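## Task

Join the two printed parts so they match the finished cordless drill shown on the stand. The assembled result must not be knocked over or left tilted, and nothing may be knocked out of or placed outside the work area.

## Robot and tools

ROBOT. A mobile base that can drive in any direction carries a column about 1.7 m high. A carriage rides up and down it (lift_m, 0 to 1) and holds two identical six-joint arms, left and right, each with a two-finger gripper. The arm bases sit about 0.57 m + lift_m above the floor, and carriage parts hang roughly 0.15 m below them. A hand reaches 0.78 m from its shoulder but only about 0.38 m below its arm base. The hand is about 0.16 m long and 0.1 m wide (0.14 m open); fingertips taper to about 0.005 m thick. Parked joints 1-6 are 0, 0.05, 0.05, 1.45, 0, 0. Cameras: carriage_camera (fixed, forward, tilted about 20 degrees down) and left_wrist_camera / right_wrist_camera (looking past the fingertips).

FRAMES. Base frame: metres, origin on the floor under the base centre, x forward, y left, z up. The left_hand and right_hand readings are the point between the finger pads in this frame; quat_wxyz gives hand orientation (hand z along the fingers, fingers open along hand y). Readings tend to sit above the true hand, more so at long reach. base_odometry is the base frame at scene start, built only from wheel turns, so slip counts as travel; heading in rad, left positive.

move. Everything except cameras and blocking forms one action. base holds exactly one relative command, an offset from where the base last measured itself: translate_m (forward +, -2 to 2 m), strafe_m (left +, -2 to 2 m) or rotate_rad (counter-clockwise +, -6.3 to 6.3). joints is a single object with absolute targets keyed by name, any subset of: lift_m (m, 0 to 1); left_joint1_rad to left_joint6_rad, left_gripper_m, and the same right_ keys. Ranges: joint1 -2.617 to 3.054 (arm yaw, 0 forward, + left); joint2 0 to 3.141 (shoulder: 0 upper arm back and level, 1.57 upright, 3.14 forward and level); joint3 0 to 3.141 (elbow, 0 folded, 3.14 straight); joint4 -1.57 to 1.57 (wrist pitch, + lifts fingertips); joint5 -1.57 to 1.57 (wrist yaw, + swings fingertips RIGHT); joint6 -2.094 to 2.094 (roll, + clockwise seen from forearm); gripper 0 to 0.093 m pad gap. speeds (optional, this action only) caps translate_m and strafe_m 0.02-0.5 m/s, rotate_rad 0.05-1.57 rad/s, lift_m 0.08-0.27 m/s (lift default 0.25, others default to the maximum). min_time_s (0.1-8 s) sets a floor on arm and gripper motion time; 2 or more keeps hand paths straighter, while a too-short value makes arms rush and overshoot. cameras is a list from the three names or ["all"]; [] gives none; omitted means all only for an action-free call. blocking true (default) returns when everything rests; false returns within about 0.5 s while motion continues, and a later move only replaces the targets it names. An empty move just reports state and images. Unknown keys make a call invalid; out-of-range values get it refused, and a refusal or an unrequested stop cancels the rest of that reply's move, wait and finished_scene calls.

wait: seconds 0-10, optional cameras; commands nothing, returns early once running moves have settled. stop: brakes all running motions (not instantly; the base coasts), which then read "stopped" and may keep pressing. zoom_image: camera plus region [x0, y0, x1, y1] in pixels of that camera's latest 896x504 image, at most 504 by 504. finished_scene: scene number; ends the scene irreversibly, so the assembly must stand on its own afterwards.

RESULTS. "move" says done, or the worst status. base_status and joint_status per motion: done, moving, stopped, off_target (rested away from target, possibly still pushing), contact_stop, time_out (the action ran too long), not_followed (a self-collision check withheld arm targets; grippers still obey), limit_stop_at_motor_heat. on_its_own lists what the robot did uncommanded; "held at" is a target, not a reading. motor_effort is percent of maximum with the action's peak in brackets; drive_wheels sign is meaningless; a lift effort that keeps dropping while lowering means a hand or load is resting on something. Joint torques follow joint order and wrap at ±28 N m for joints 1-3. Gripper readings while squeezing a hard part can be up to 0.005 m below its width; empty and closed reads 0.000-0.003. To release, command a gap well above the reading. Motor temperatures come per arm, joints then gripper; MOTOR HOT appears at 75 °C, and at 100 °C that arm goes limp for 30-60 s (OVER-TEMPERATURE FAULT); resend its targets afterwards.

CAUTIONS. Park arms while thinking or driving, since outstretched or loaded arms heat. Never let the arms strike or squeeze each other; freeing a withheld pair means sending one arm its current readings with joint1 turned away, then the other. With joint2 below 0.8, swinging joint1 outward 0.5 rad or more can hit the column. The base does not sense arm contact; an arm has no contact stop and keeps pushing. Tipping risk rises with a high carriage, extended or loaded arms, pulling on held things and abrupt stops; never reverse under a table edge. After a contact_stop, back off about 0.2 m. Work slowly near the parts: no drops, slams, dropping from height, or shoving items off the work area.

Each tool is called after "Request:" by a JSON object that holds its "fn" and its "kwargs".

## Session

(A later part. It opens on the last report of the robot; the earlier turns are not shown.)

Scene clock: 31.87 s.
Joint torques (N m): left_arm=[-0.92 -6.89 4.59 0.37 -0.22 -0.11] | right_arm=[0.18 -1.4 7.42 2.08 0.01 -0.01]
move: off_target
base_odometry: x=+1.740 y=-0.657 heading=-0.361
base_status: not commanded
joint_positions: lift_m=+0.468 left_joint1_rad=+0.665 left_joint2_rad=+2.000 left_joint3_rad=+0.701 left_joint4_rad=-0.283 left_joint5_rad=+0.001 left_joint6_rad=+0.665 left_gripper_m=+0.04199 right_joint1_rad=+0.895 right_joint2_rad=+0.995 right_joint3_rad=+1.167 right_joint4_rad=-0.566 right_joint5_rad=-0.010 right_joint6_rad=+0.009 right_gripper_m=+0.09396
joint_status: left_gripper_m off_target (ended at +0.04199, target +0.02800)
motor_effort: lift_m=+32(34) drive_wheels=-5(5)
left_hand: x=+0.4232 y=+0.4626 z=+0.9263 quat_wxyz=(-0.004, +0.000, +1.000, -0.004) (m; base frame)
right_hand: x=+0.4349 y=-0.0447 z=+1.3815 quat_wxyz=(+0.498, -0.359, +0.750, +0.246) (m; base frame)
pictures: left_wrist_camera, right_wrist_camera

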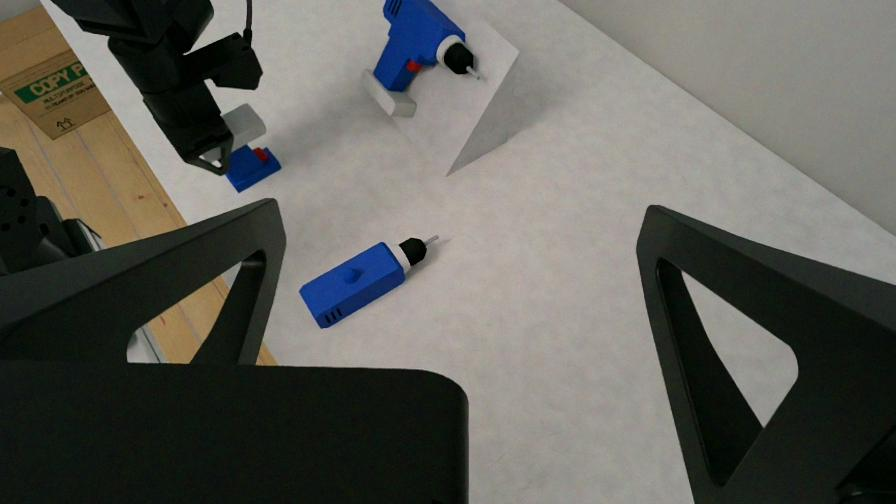

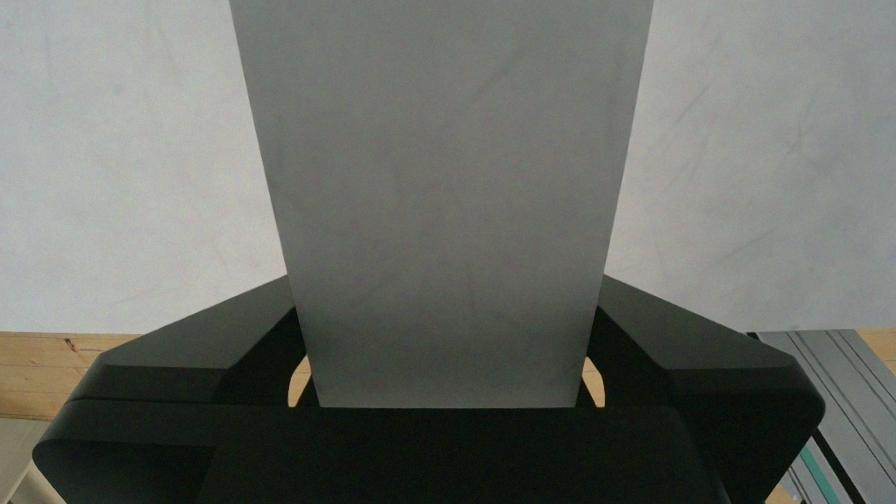

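Request:
{"fn": "move", "kwargs": {"joints": {"lift_m": 0.57}, "speeds": {"lift_m": 0.1}, "cameras": ["all"]}}

Request:
{"fn": "zoom_image", "kwargs": {"camera": "left_wrist_camera", "region": [150, 80, 450, 380]}}

Scene clock: 33.53 s.
Joint torques (N m): left_arm=[-0.81 -7.45 4.53 0.34 -0.21 -0.11] | right_arm=[0.29 -1.25 7.46 2.02 0.08 -0.02]
move: done
base_odometry: x=+1.740 y=-0.657 heading=-0.361
base_status: not commanded
joint_positions: lift_m=+0.570 left_joint1_rad=+0.664 left_joint2_rad=+2.005 left_joint3_rad=+0.701 left_joint4_rad=-0.281 left_joint5_rad=+0.001 left_joint6_rad=+0.665 left_gripper_m=+0.04199 right_joint1_rad=+0.895 right_joint2_rad=+0.995 right_joint3_rad=+1.167 right_joint4_rad=-0.564 right_joint5_rad=-0.010 right_joint6_rad=+0.009 right_gripper_m=+0.09396
joint_status: all done
motor_effort: lift_m=+37(45) drive_wheels=+3(5)
left_hand: x=+0.4227 y=+0.4620 z=+1.0268 quat_wxyz=(-0.005, +0.000, +1.000, -0.005) (m; base frame)
right_hand: x=+0.4350 y=-0.0445 z=+1.4836 quat_wxyz=(+0.498, -0.359, +0.750, +0.246) (m; base frame)
pictures: carriage_camera, left_wrist_camera, right_wrist_camera

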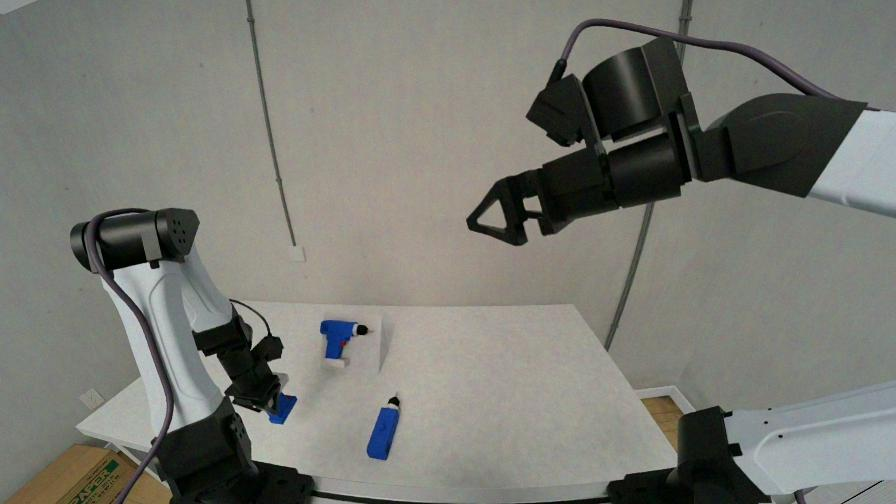

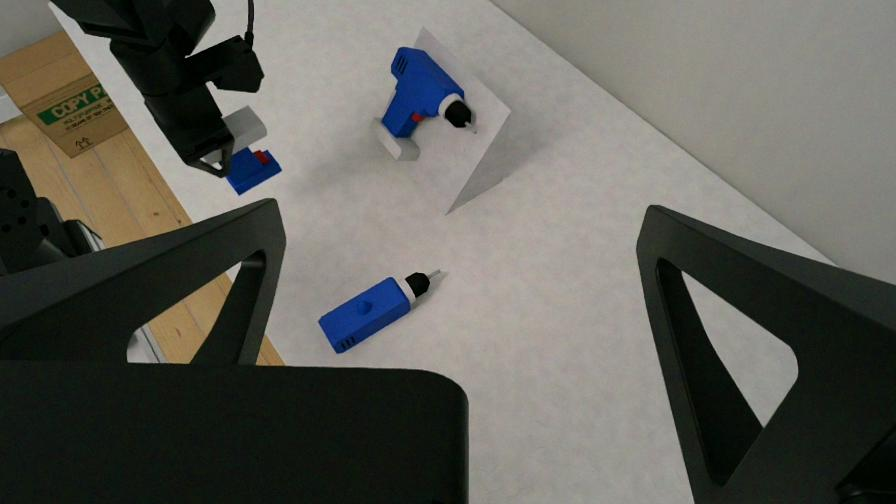

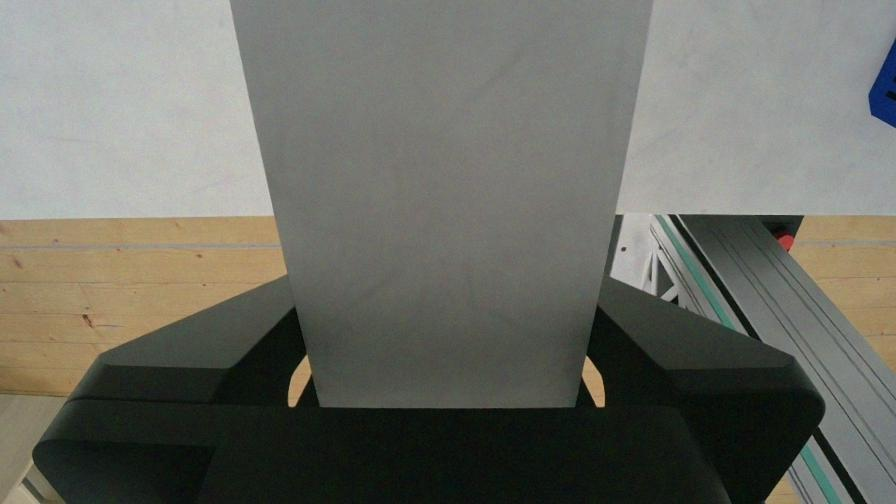

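Scaled by 1.680 from the camera's 896x504 image, which has a finer 1280x720 frame.

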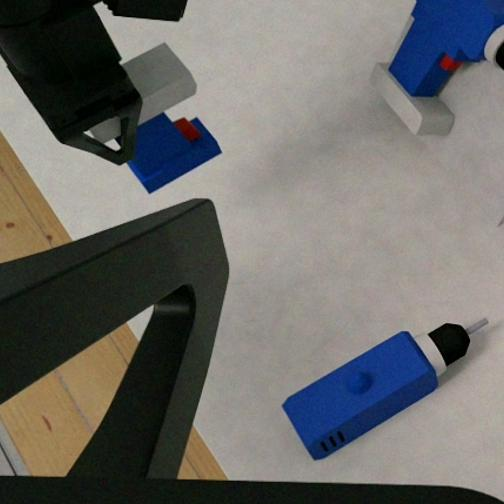

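Request:
{"fn": "move", "kwargs": {"joints": {"lift_m": 0.6, "left_joint1_rad": 0.1, "left_joint6_rad": 0.12}, "min_time_s": 2}}

Request:
{"fn": "move", "kwargs": {"joints": {"lift_m": 0.58, "left_joint1_rad": -0.47, "left_joint2_rad": 1.96, "left_joint3_rad": 0.655, "left_joint4_rad": -0.26, "left_joint5_rad": -0.01, "left_joint6_rad": -0.43}, "min_time_s": 2, "cameras": ["all"]}}

Request:
{"fn": "zoom_image", "kwargs": {"camera": "left_wrist_camera", "region": [290, 210, 470, 390]}}

Request:
{"fn": "zoom_image", "kwargs": {"camera": "carriage_camera", "region": [320, 340, 460, 480]}}

Scene clock: 37.93 s.
Joint torques (N m): left_arm=[-0.8 -7.68 4.41 0.36 -0.24 -0.14] | right_arm=[0.05 -1.48 7.27 2.07 0.02 0]
move: done
base_odometry: x=+1.740 y=-0.657 heading=-0.361
base_status: not commanded
joint_positions: lift_m=+0.600 left_joint1_rad=+0.109 left_joint2_rad=+2.008 left_joint3_rad=+0.703 left_joint4_rad=-0.281 left_joint5_rad=-0.001 left_joint6_rad=+0.133 left_gripper_m=+0.04199 right_joint1_rad=+0.895 right_joint2_rad=+0.995 right_joint3_rad=+1.168 right_joint4_rad=-0.561 right_joint5_rad=-0.010 right_joint6_rad=+0.009 right_gripper_m=+0.09396
joint_status: all done
motor_effort: lift_m=+35(45) drive_wheels=+3(5)
left_hand: x=+0.4746 y=+0.3353 z=+1.0564 quat_wxyz=(-0.007, +0.012, +1.000, +0.000) (m; base frame)
right_hand: x=+0.4352 y=-0.0442 z=+1.5148 quat_wxyz=(+0.500, -0.358, +0.749, +0.247) (m; base frame)
pictures: none

Scene clock: 40.23 s.
Joint torques (N m): left_arm=[-0.81 -9.72 3.08 0.39 -0.29 -0.14] | right_arm=[0.01 -1.26 7.5 2.13 0.02 0]
move: done
base_odometry: x=+1.740 y=-0.657 heading=-0.361
base_status: not commanded
joint_positions: lift_m=+0.580 left_joint1_rad=-0.461 left_joint2_rad=+1.992 left_joint3_rad=+0.657 left_joint4_rad=-0.274 left_joint5_rad=-0.001 left_joint6_rad=-0.417 left_gripper_m=+0.04199 right_joint1_rad=+0.895 right_joint2_rad=+0.995 right_joint3_rad=+1.168 right_joint4_rad=-0.566 right_joint5_rad=-0.010 right_joint6_rad=+0.009 right_gripper_m=+0.09396
joint_status: all done
motor_effort: lift_m=+33(34) drive_wheels=+3(5)
left_hand: x=+0.4353 y=+0.2042 z=+1.0350 quat_wxyz=(-0.017, +0.022, +1.000, +0.009) (m; base frame)
right_hand: x=+0.4349 y=-0.0446 z=+1.4942 quat_wxyz=(+0.498, -0.359, +0.750, +0.246) (m; base frame)
pictures: carriage_camera, left_wrist_camera, right_wrist_camera

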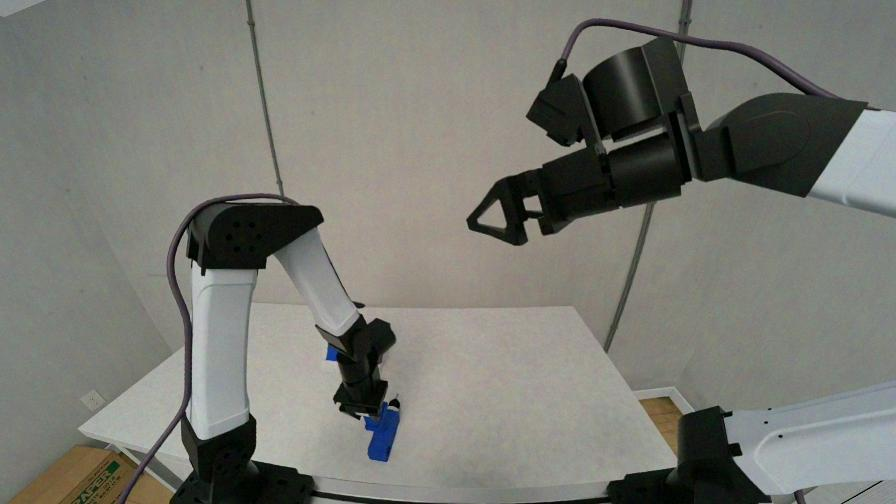

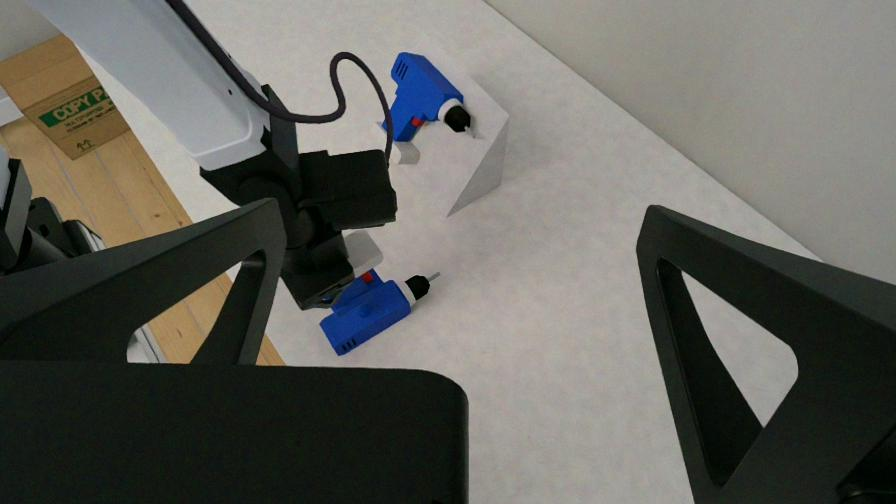

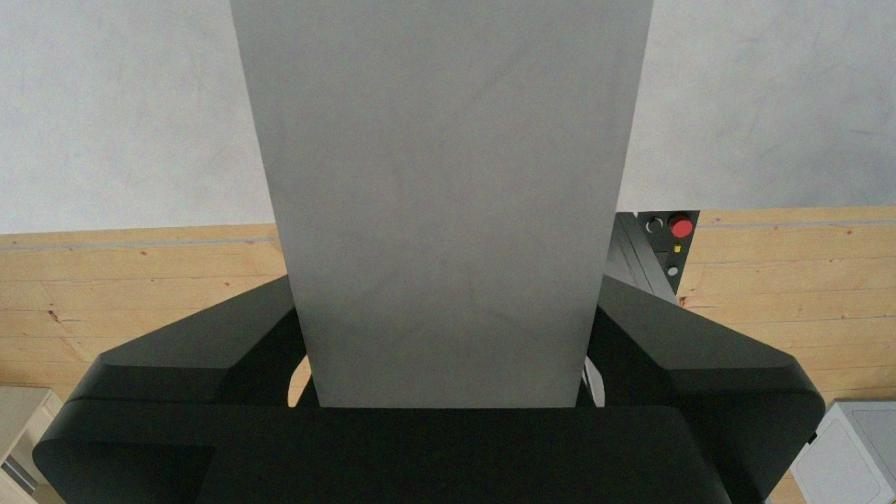

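Scaled by 2.800 from the camera's 896x504 image, which has a finer 1280x720 frame.

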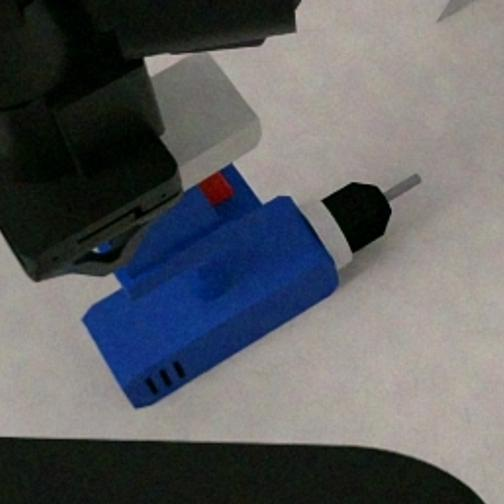

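Scaled by 3.600 from the camera's 896x504 image, which has a finer 1280x720 frame.

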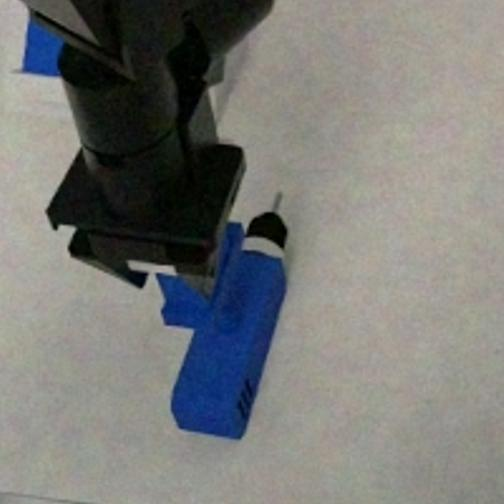

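Request:
{"fn": "move", "kwargs": {"joints": {"lift_m": 0.555, "left_joint1_rad": -0.502, "left_joint2_rad": 1.96, "left_joint3_rad": 0.657, "left_joint4_rad": -0.239, "left_joint5_rad": -0.01, "left_joint6_rad": -0.462}, "min_time_s": 1, "speeds": {"lift_m": 0.08}, "cameras": ["all"]}}

Request:
{"fn": "zoom_image", "kwargs": {"camera": "left_wrist_camera", "region": [290, 210, 430, 350]}}

Request:
{"fn": "zoom_image", "kwargs": {"camera": "carriage_camera", "region": [320, 340, 460, 480]}}

Scene clock: 42.37 s.
Joint torques (N m): left_arm=[-0.79 -9.06 3.45 0.45 -0.29 -0.11] | right_arm=[0.13 -1.29 7.41 2.08 -0.03 0]
move: done
base_odometry: x=+1.740 y=-0.657 heading=-0.361
base_status: not commanded
joint_positions: lift_m=+0.555 left_joint1_rad=-0.493 left_joint2_rad=+1.985 left_joint3_rad=+0.655 left_joint4_rad=-0.254 left_joint5_rad=-0.001 left_joint6_rad=-0.450 left_gripper_m=+0.04199 right_joint1_rad=+0.895 right_joint2_rad=+0.995 right_joint3_rad=+1.168 right_joint4_rad=-0.565 right_joint5_rad=-0.010 right_joint6_rad=+0.009 right_gripper_m=+0.09396
joint_status: all done
motor_effort: lift_m=+31(35) drive_wheels=+3(5)
left_hand: x=+0.4371 y=+0.1947 z=+1.0111 quat_wxyz=(-0.005, +0.021, +1.000, +0.004) (m; base frame)
right_hand: x=+0.4350 y=-0.0445 z=+1.4694 quat_wxyz=(+0.499, -0.359, +0.750, +0.247) (m; base frame)
pictures: carriage_camera, left_wrist_camera, right_wrist_camera

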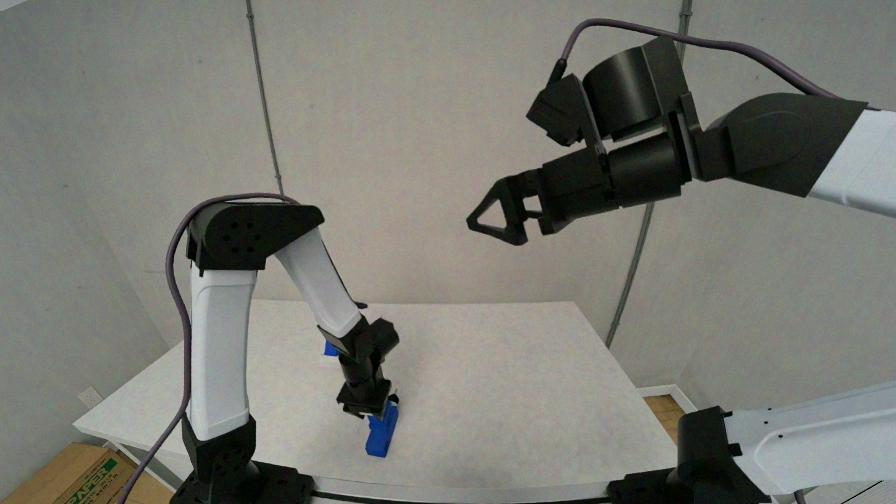

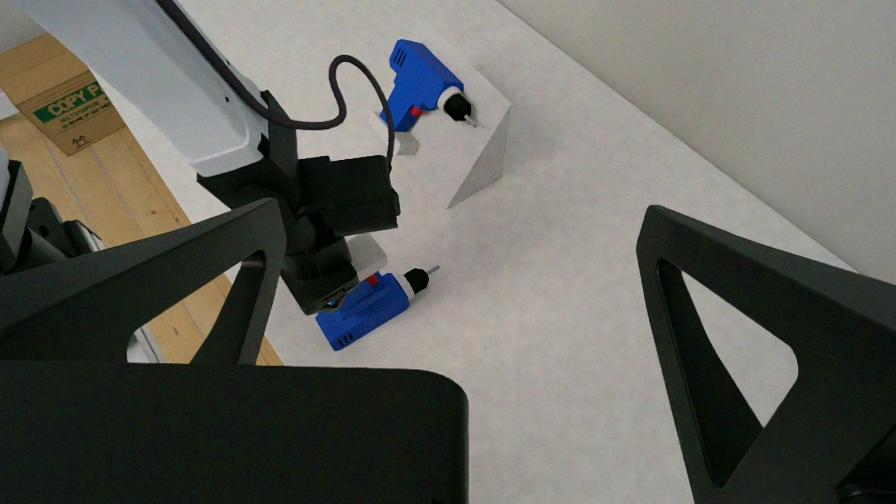

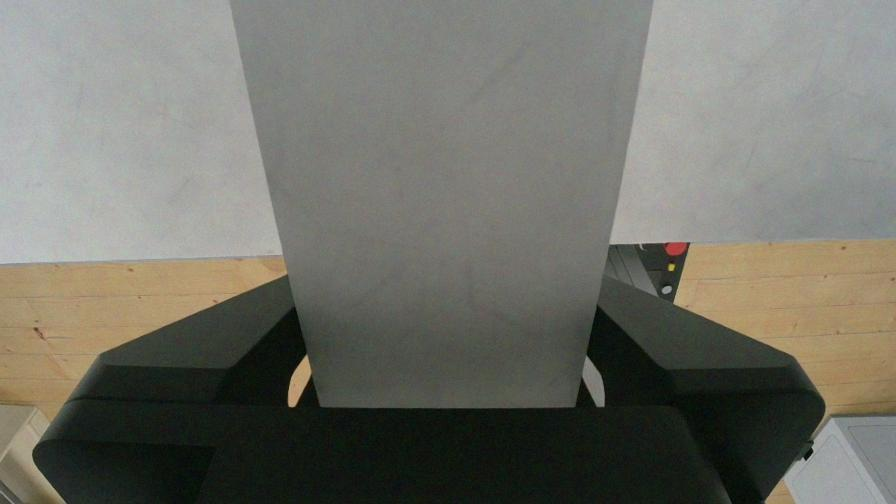

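Scaled by 3.600 from the camera's 896x504 image, which has a finer 1280x720 frame.

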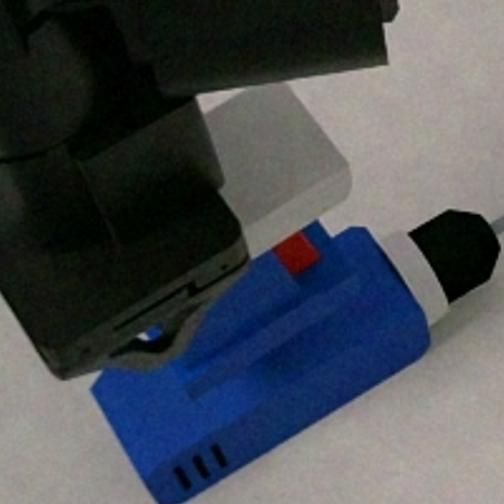

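Scaled by 3.600 from the camera's 896x504 image, which has a finer 1280x720 frame.

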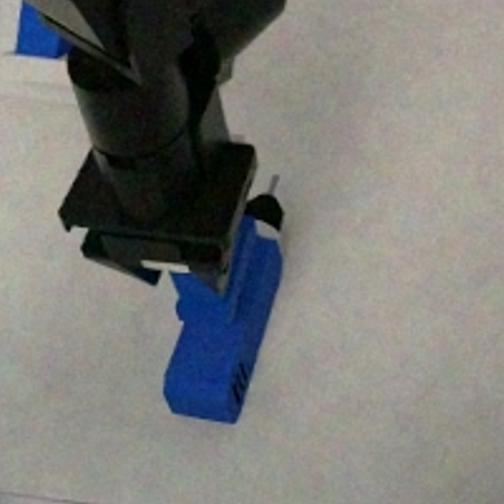

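Request:
{"fn": "move", "kwargs": {"joints": {"lift_m": 0.532}, "speeds": {"lift_m": 0.08}, "cameras": ["all"]}}

Request:
{"fn": "zoom_image", "kwargs": {"camera": "left_wrist_camera", "region": [290, 210, 430, 350]}}

Request:
{"fn": "zoom_image", "kwargs": {"camera": "carriage_camera", "region": [340, 370, 440, 470]}}

Scene clock: 43.73 s.
Joint torques (N m): left_arm=[-0.76 -8.83 3.47 0.4 -0.29 -0.12] | right_arm=[0.05 -1.51 7.31 2.08 0.01 -0.03]
move: done
base_odometry: x=+1.740 y=-0.657 heading=-0.361
base_status: not commanded
joint_positions: lift_m=+0.532 left_joint1_rad=-0.493 left_joint2_rad=+1.983 left_joint3_rad=+0.655 left_joint4_rad=-0.249 left_joint5_rad=-0.001 left_joint6_rad=-0.451 left_gripper_m=+0.04199 right_joint1_rad=+0.895 right_joint2_rad=+0.995 right_joint3_rad=+1.168 right_joint4_rad=-0.565 right_joint5_rad=-0.009 right_joint6_rad=+0.009 right_gripper_m=+0.09396
joint_status: all done
motor_effort: lift_m=+32(35) drive_wheels=-5(5)
left_hand: x=+0.4385 y=+0.1940 z=+0.9887 quat_wxyz=(-0.002, +0.021, +1.000, +0.002) (m; base frame)
right_hand: x=+0.4350 y=-0.0446 z=+1.4464 quat_wxyz=(+0.499, -0.359, +0.750, +0.246) (m; base frame)
pictures: carriage_camera, left_wrist_camera, right_wrist_camera

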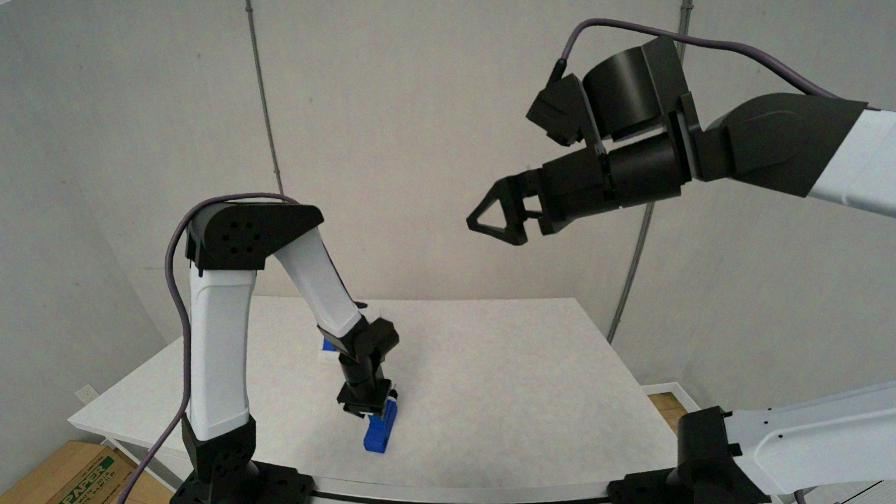

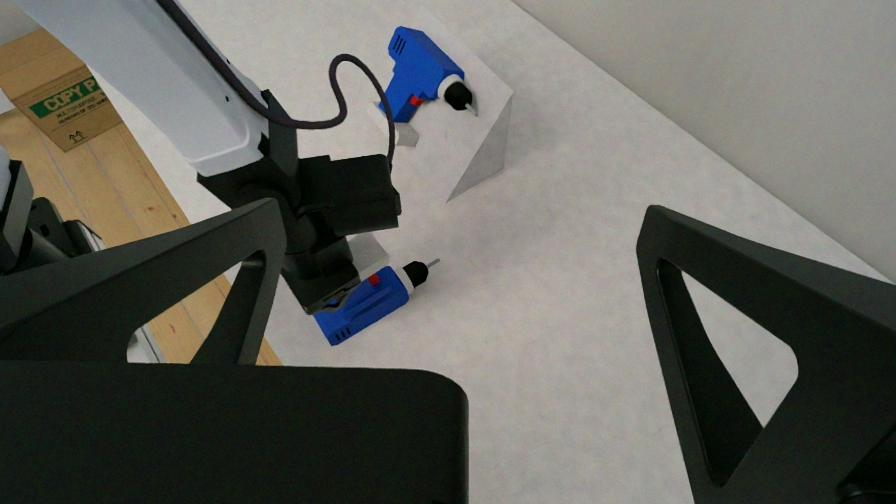

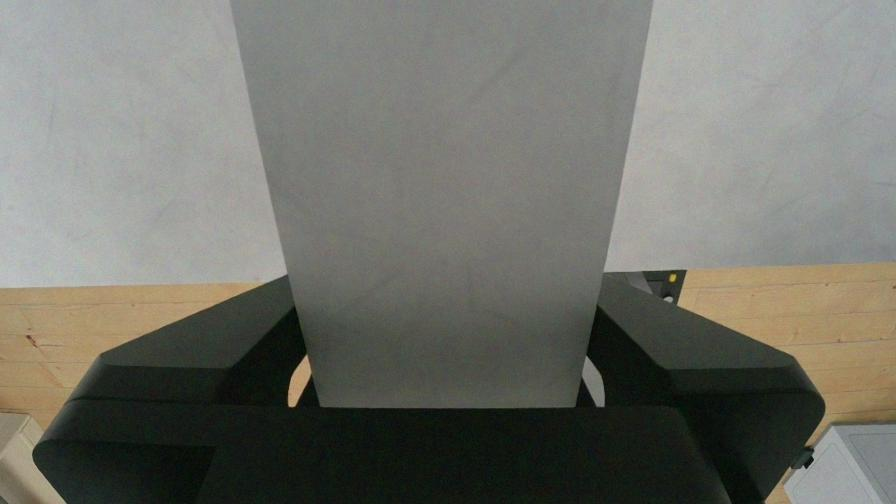

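Scaled by 3.600 from the camera's 896x504 image, which has a finer 1280x720 frame.

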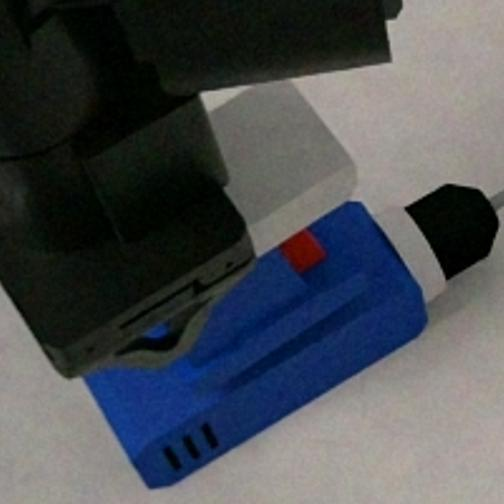

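Scaled by 5.040 from the camera's 896x504 image, which has a finer 1280x720 frame.

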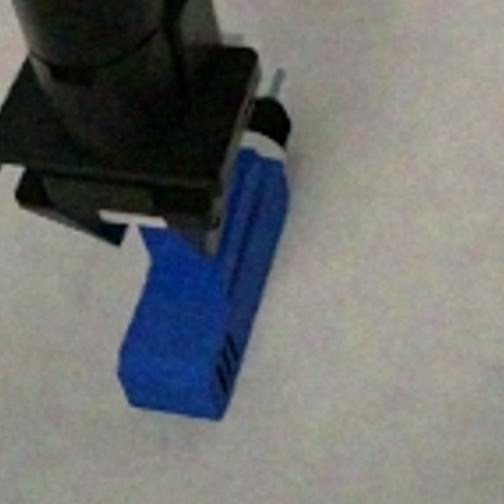

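Request:
{"fn": "move", "kwargs": {"joints": {"lift_m": 0.52}, "speeds": {"lift_m": 0.08}}}

Request:
{"fn": "move", "kwargs": {"joints": {"lift_m": 0.512}, "speeds": {"lift_m": 0.08}}}

Request:
{"fn": "move", "kwargs": {"joints": {"lift_m": 0.505}, "speeds": {"lift_m": 0.08}, "cameras": ["all"]}}

Request:
{"fn": "zoom_image", "kwargs": {"camera": "left_wrist_camera", "region": [290, 210, 430, 350]}}

Scene clock: 44.87 s.
Joint torques (N m): left_arm=[-0.8 -8.39 3.81 0.52 -0.26 -0.11] | right_arm=[-0.05 -1.57 7.42 2.13 0 0]
move: done
base_odometry: x=+1.740 y=-0.657 heading=-0.361
base_status: not commanded
joint_positions: lift_m=+0.520 left_joint1_rad=-0.493 left_joint2_rad=+1.978 left_joint3_rad=+0.651 left_joint4_rad=-0.264 left_joint5_rad=-0.004 left_joint6_rad=-0.453 left_gripper_m=+0.04199 right_joint1_rad=+0.895 right_joint2_rad=+0.995 right_joint3_rad=+1.168 right_joint4_rad=-0.565 right_joint5_rad=-0.009 right_joint6_rad=+0.009 right_gripper_m=+0.09396
joint_status: all done
motor_effort: lift_m=+33(34) drive_wheels=-5(5)
left_hand: x=+0.4347 y=+0.1965 z=+0.9773 quat_wxyz=(-0.008, +0.020, +1.000, +0.006) (m; base frame)
right_hand: x=+0.4350 y=-0.0446 z=+1.4344 quat_wxyz=(+0.499, -0.359, +0.750, +0.246) (m; base frame)
pictures: none

Scene clock: 45.33 s.
Joint torques (N m): left_arm=[-0.81 -6.27 3.89 0.75 -0.28 -0.07] | right_arm=[0.21 -1.37 7.46 2.13 0.02 0.02]
move: done
base_odometry: x=+1.740 y=-0.657 heading=-0.361
base_status: not commanded
joint_positions: lift_m=+0.512 left_joint1_rad=-0.493 left_joint2_rad=+1.957 left_joint3_rad=+0.651 left_joint4_rad=-0.287 left_joint5_rad=-0.004 left_joint6_rad=-0.456 left_gripper_m=+0.04199 right_joint1_rad=+0.895 right_joint2_rad=+0.995 right_joint3_rad=+1.168 right_joint4_rad=-0.566 right_joint5_rad=-0.009 right_joint6_rad=+0.009 right_gripper_m=+0.09396
joint_status: all done
motor_effort: lift_m=+29(30) drive_wheels=+3(3)
left_hand: x=+0.4338 y=+0.1970 z=+0.9742 quat_wxyz=(-0.009, +0.019, +1.000, +0.007) (m; base frame)
right_hand: x=+0.4349 y=-0.0446 z=+1.4264 quat_wxyz=(+0.498, -0.359, +0.750, +0.246) (m; base frame)
pictures: none

Scene clock: 45.80 s.
Joint torques (N m): left_arm=[-0.83 -3.44 4.03 1 -0.24 -0.07] | right_arm=[0.05 -1.29 7.38 2.1 0.02 -0.03]
move: done
base_odometry: x=+1.740 y=-0.657 heading=-0.361
base_status: not commanded
joint_positions: lift_m=+0.506 left_joint1_rad=-0.493 left_joint2_rad=+1.930 left_joint3_rad=+0.651 left_joint4_rad=-0.313 left_joint5_rad=-0.005 left_joint6_rad=-0.456 left_gripper_m=+0.04199 right_joint1_rad=+0.895 right_joint2_rad=+0.995 right_joint3_rad=+1.168 right_joint4_rad=-0.566 right_joint5_rad=-0.009 right_joint6_rad=+0.009 right_gripper_m=+0.09396
joint_status: all done
motor_effort: lift_m=+26(28) drive_wheels=+3(4)
left_hand: x=+0.4337 y=+0.1972 z=+0.9735 quat_wxyz=(-0.008, +0.019, +1.000, +0.007) (m; base frame)
right_hand: x=+0.4350 y=-0.0447 z=+1.4196 quat_wxyz=(+0.498, -0.359, +0.750, +0.246) (m; base frame)
pictures: carriage_camera, left_wrist_camera, right_wrist_camera

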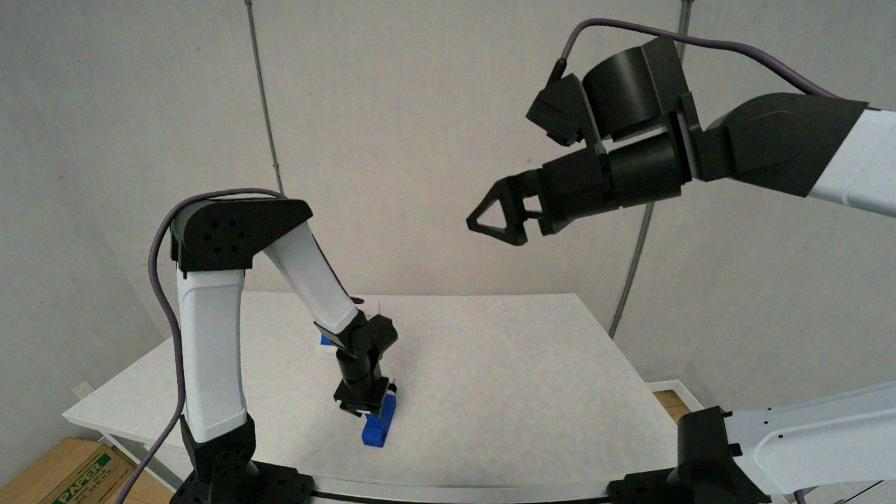

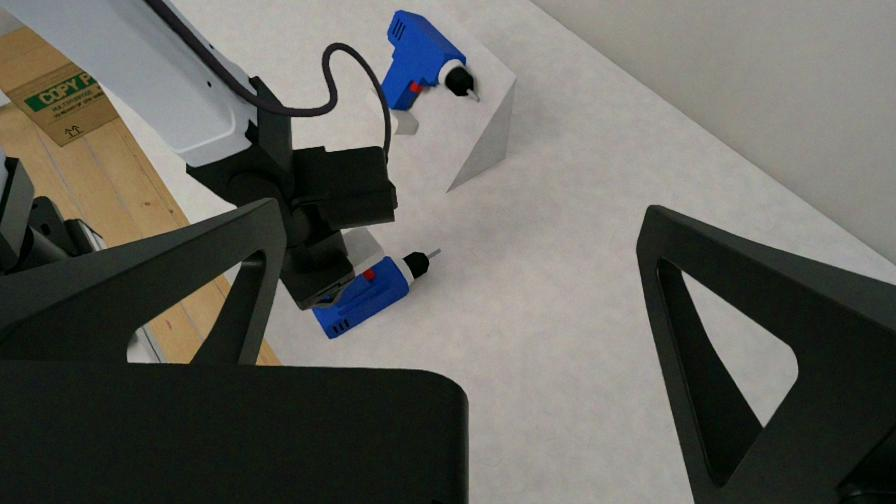

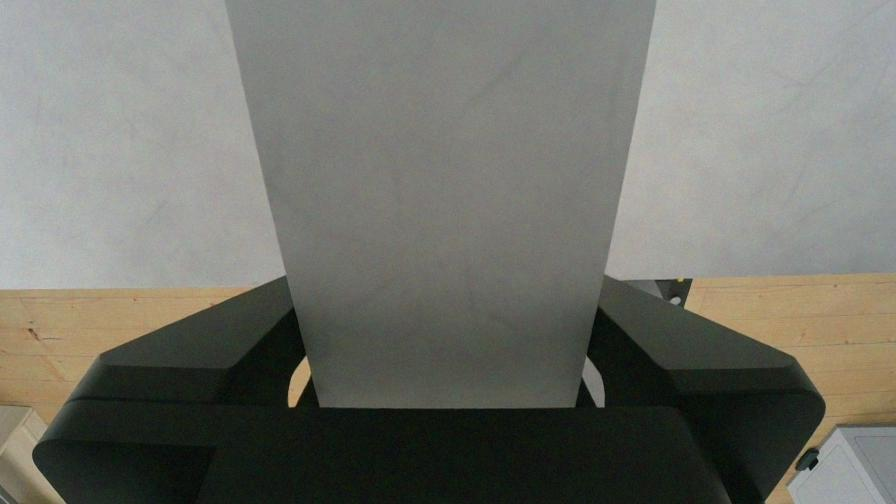

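Scaled by 3.600 from the camera's 896x504 image, which has a finer 1280x720 frame.

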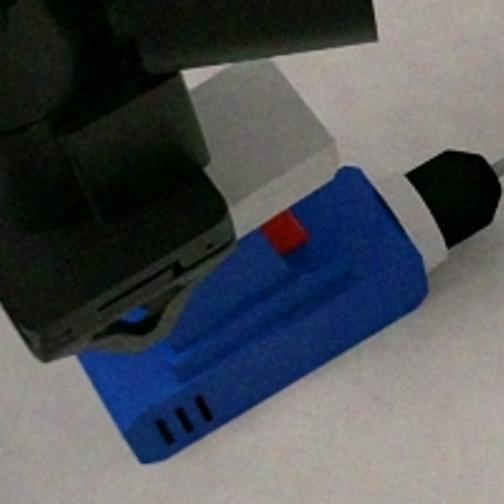

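Request:
{"fn": "move", "kwargs": {"joints": {"lift_m": 0.518}, "speeds": {"lift_m": 0.08}, "cameras": ["left_wrist_camera"]}}

Request:
{"fn": "zoom_image", "kwargs": {"camera": "left_wrist_camera", "region": [290, 210, 430, 350]}}

Request:
{"fn": "move", "kwargs": {"joints": {"left_joint1_rad": -0.475, "left_joint6_rad": -0.435}, "min_time_s": 1, "cameras": ["left_wrist_camera"]}}

Request:
{"fn": "zoom_image", "kwargs": {"camera": "left_wrist_camera", "region": [290, 210, 430, 350]}}

Scene clock: 47.00 s.
Joint torques (N m): left_arm=[-0.84 -6.39 3.89 0.65 -0.26 -0.07] | right_arm=[-0.09 -1.13 7.36 2.12 -0.02 0.05]
move: done
base_odometry: x=+1.740 y=-0.657 heading=-0.361
base_status: not commanded
joint_positions: lift_m=+0.518 left_joint1_rad=-0.493 left_joint2_rad=+1.959 left_joint3_rad=+0.651 left_joint4_rad=-0.276 left_joint5_rad=-0.005 left_joint6_rad=-0.456 left_gripper_m=+0.04199 right_joint1_rad=+0.895 right_joint2_rad=+0.995 right_joint3_rad=+1.168 right_joint4_rad=-0.564 right_joint5_rad=-0.009 right_joint6_rad=+0.009 right_gripper_m=+0.09396
joint_status: all done
motor_effort: lift_m=+36(41) drive_wheels=+4(4)
left_hand: x=+0.4360 y=+0.1960 z=+0.9791 quat_wxyz=(-0.005, +0.019, +1.000, +0.005) (m; base frame)
right_hand: x=+0.4351 y=-0.0445 z=+1.4323 quat_wxyz=(+0.499, -0.358, +0.750, +0.246) (m; base frame)
pictures: left_wrist_camera

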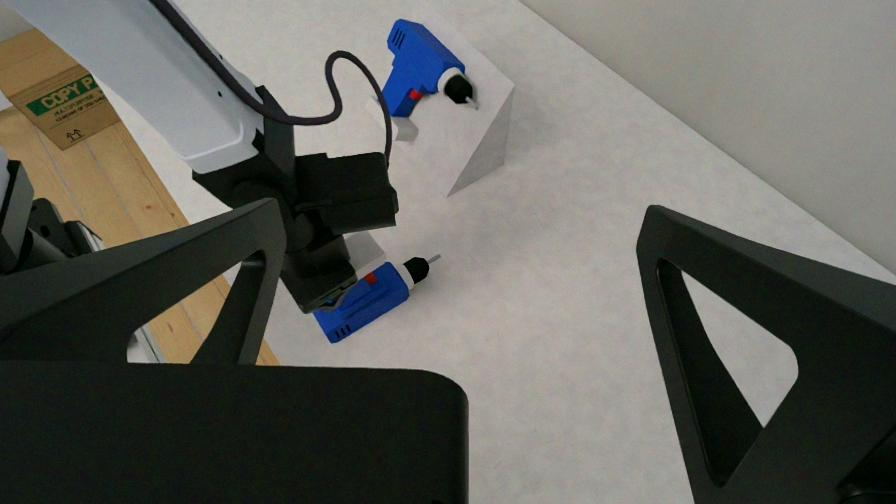

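Scaled by 3.600 from the camera's 896x504 image, which has a finer 1280x720 frame.

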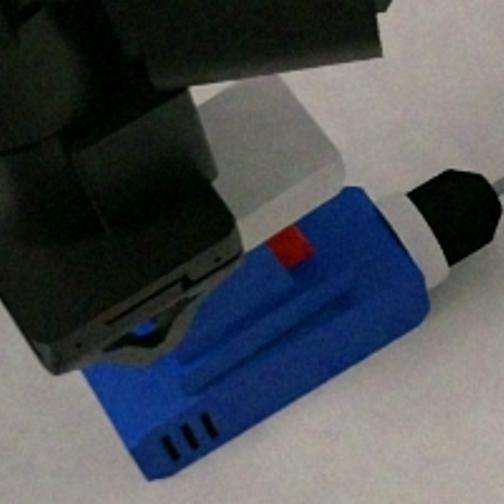

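Scene clock: 48.30 s.
Joint torques (N m): left_arm=[0.69 -6.49 3.9 0.66 -0.25 0.15] | right_arm=[0.27 -1.32 7.39 2.08 0.03 0.01]
move: done
base_odometry: x=+1.740 y=-0.657 heading=-0.361
base_status: not commanded
joint_positions: lift_m=+0.518 left_joint1_rad=-0.485 left_joint2_rad=+1.959 left_joint3_rad=+0.651 left_joint4_rad=-0.276 left_joint5_rad=-0.005 left_joint6_rad=-0.447 left_gripper_m=+0.04199 right_joint1_rad=+0.895 right_joint2_rad=+0.995 right_joint3_rad=+1.168 right_joint4_rad=-0.564 right_joint5_rad=-0.009 right_joint6_rad=+0.009 right_gripper_m=+0.09396
joint_status: all done
motor_effort: lift_m=+37(39) drive_wheels=+3(4)
left_hand: x=+0.4369 y=+0.1976 z=+0.9791 quat_wxyz=(-0.005, +0.019, +1.000, +0.005) (m; base frame)
right_hand: x=+0.4351 y=-0.0445 z=+1.4323 quat_wxyz=(+0.499, -0.358, +0.750, +0.246) (m; base frame)
pictures: left_wrist_camera

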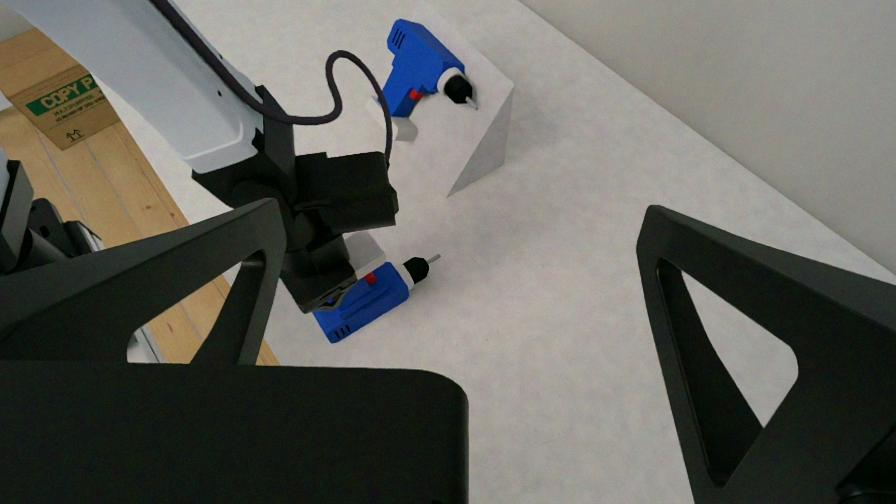

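Scaled by 3.600 from the camera's 896x504 image, which has a finer 1280x720 frame.

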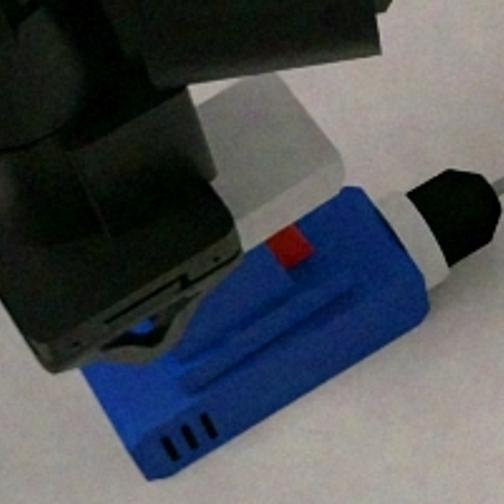

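Request:
{"fn": "move", "kwargs": {"joints": {"left_joint1_rad": -0.44, "left_joint6_rad": -0.40}, "min_time_s": 1, "cameras": ["left_wrist_camera"]}}

Request:
{"fn": "zoom_image", "kwargs": {"camera": "left_wrist_camera", "region": [290, 210, 430, 350]}}

Scene clock: 49.70 s.
Joint torques (N m): left_arm=[0.8 -6.5 3.92 0.58 -0.25 0.13] | right_arm=[0.1 -1.28 7.41 2.09 0.01 -0.02]
move: done
base_odometry: x=+1.740 y=-0.657 heading=-0.361
base_status: not commanded
joint_positions: lift_m=+0.518 left_joint1_rad=-0.451 left_joint2_rad=+1.959 left_joint3_rad=+0.651 left_joint4_rad=-0.267 left_joint5_rad=-0.005 left_joint6_rad=-0.411 left_gripper_m=+0.04199 right_joint1_rad=+0.895 right_joint2_rad=+0.995 right_joint3_rad=+1.168 right_joint4_rad=-0.564 right_joint5_rad=-0.009 right_joint6_rad=+0.009 right_gripper_m=+0.09396
joint_status: all done
motor_effort: lift_m=+37(38) drive_wheels=+3(4)
left_hand: x=+0.4425 y=+0.2038 z=+0.9791 quat_wxyz=(-0.001, +0.020, +1.000, +0.003) (m; base frame)
right_hand: x=+0.4351 y=-0.0445 z=+1.4323 quat_wxyz=(+0.499, -0.358, +0.750, +0.246) (m; base frame)
pictures: left_wrist_camera

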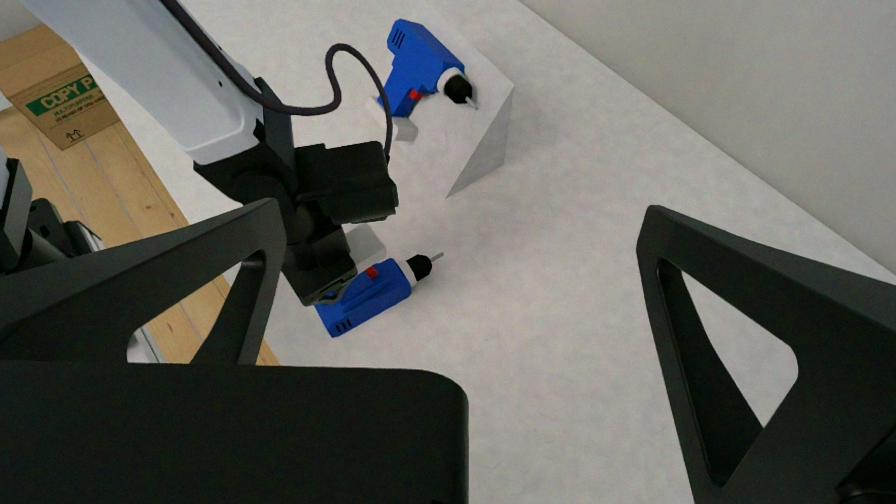

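Scaled by 3.600 from the camera's 896x504 image, which has a finer 1280x720 frame.

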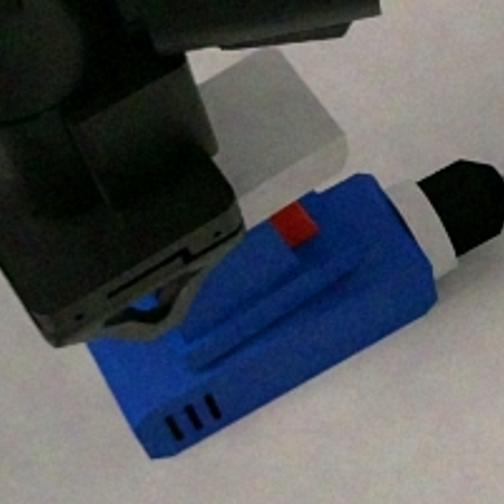

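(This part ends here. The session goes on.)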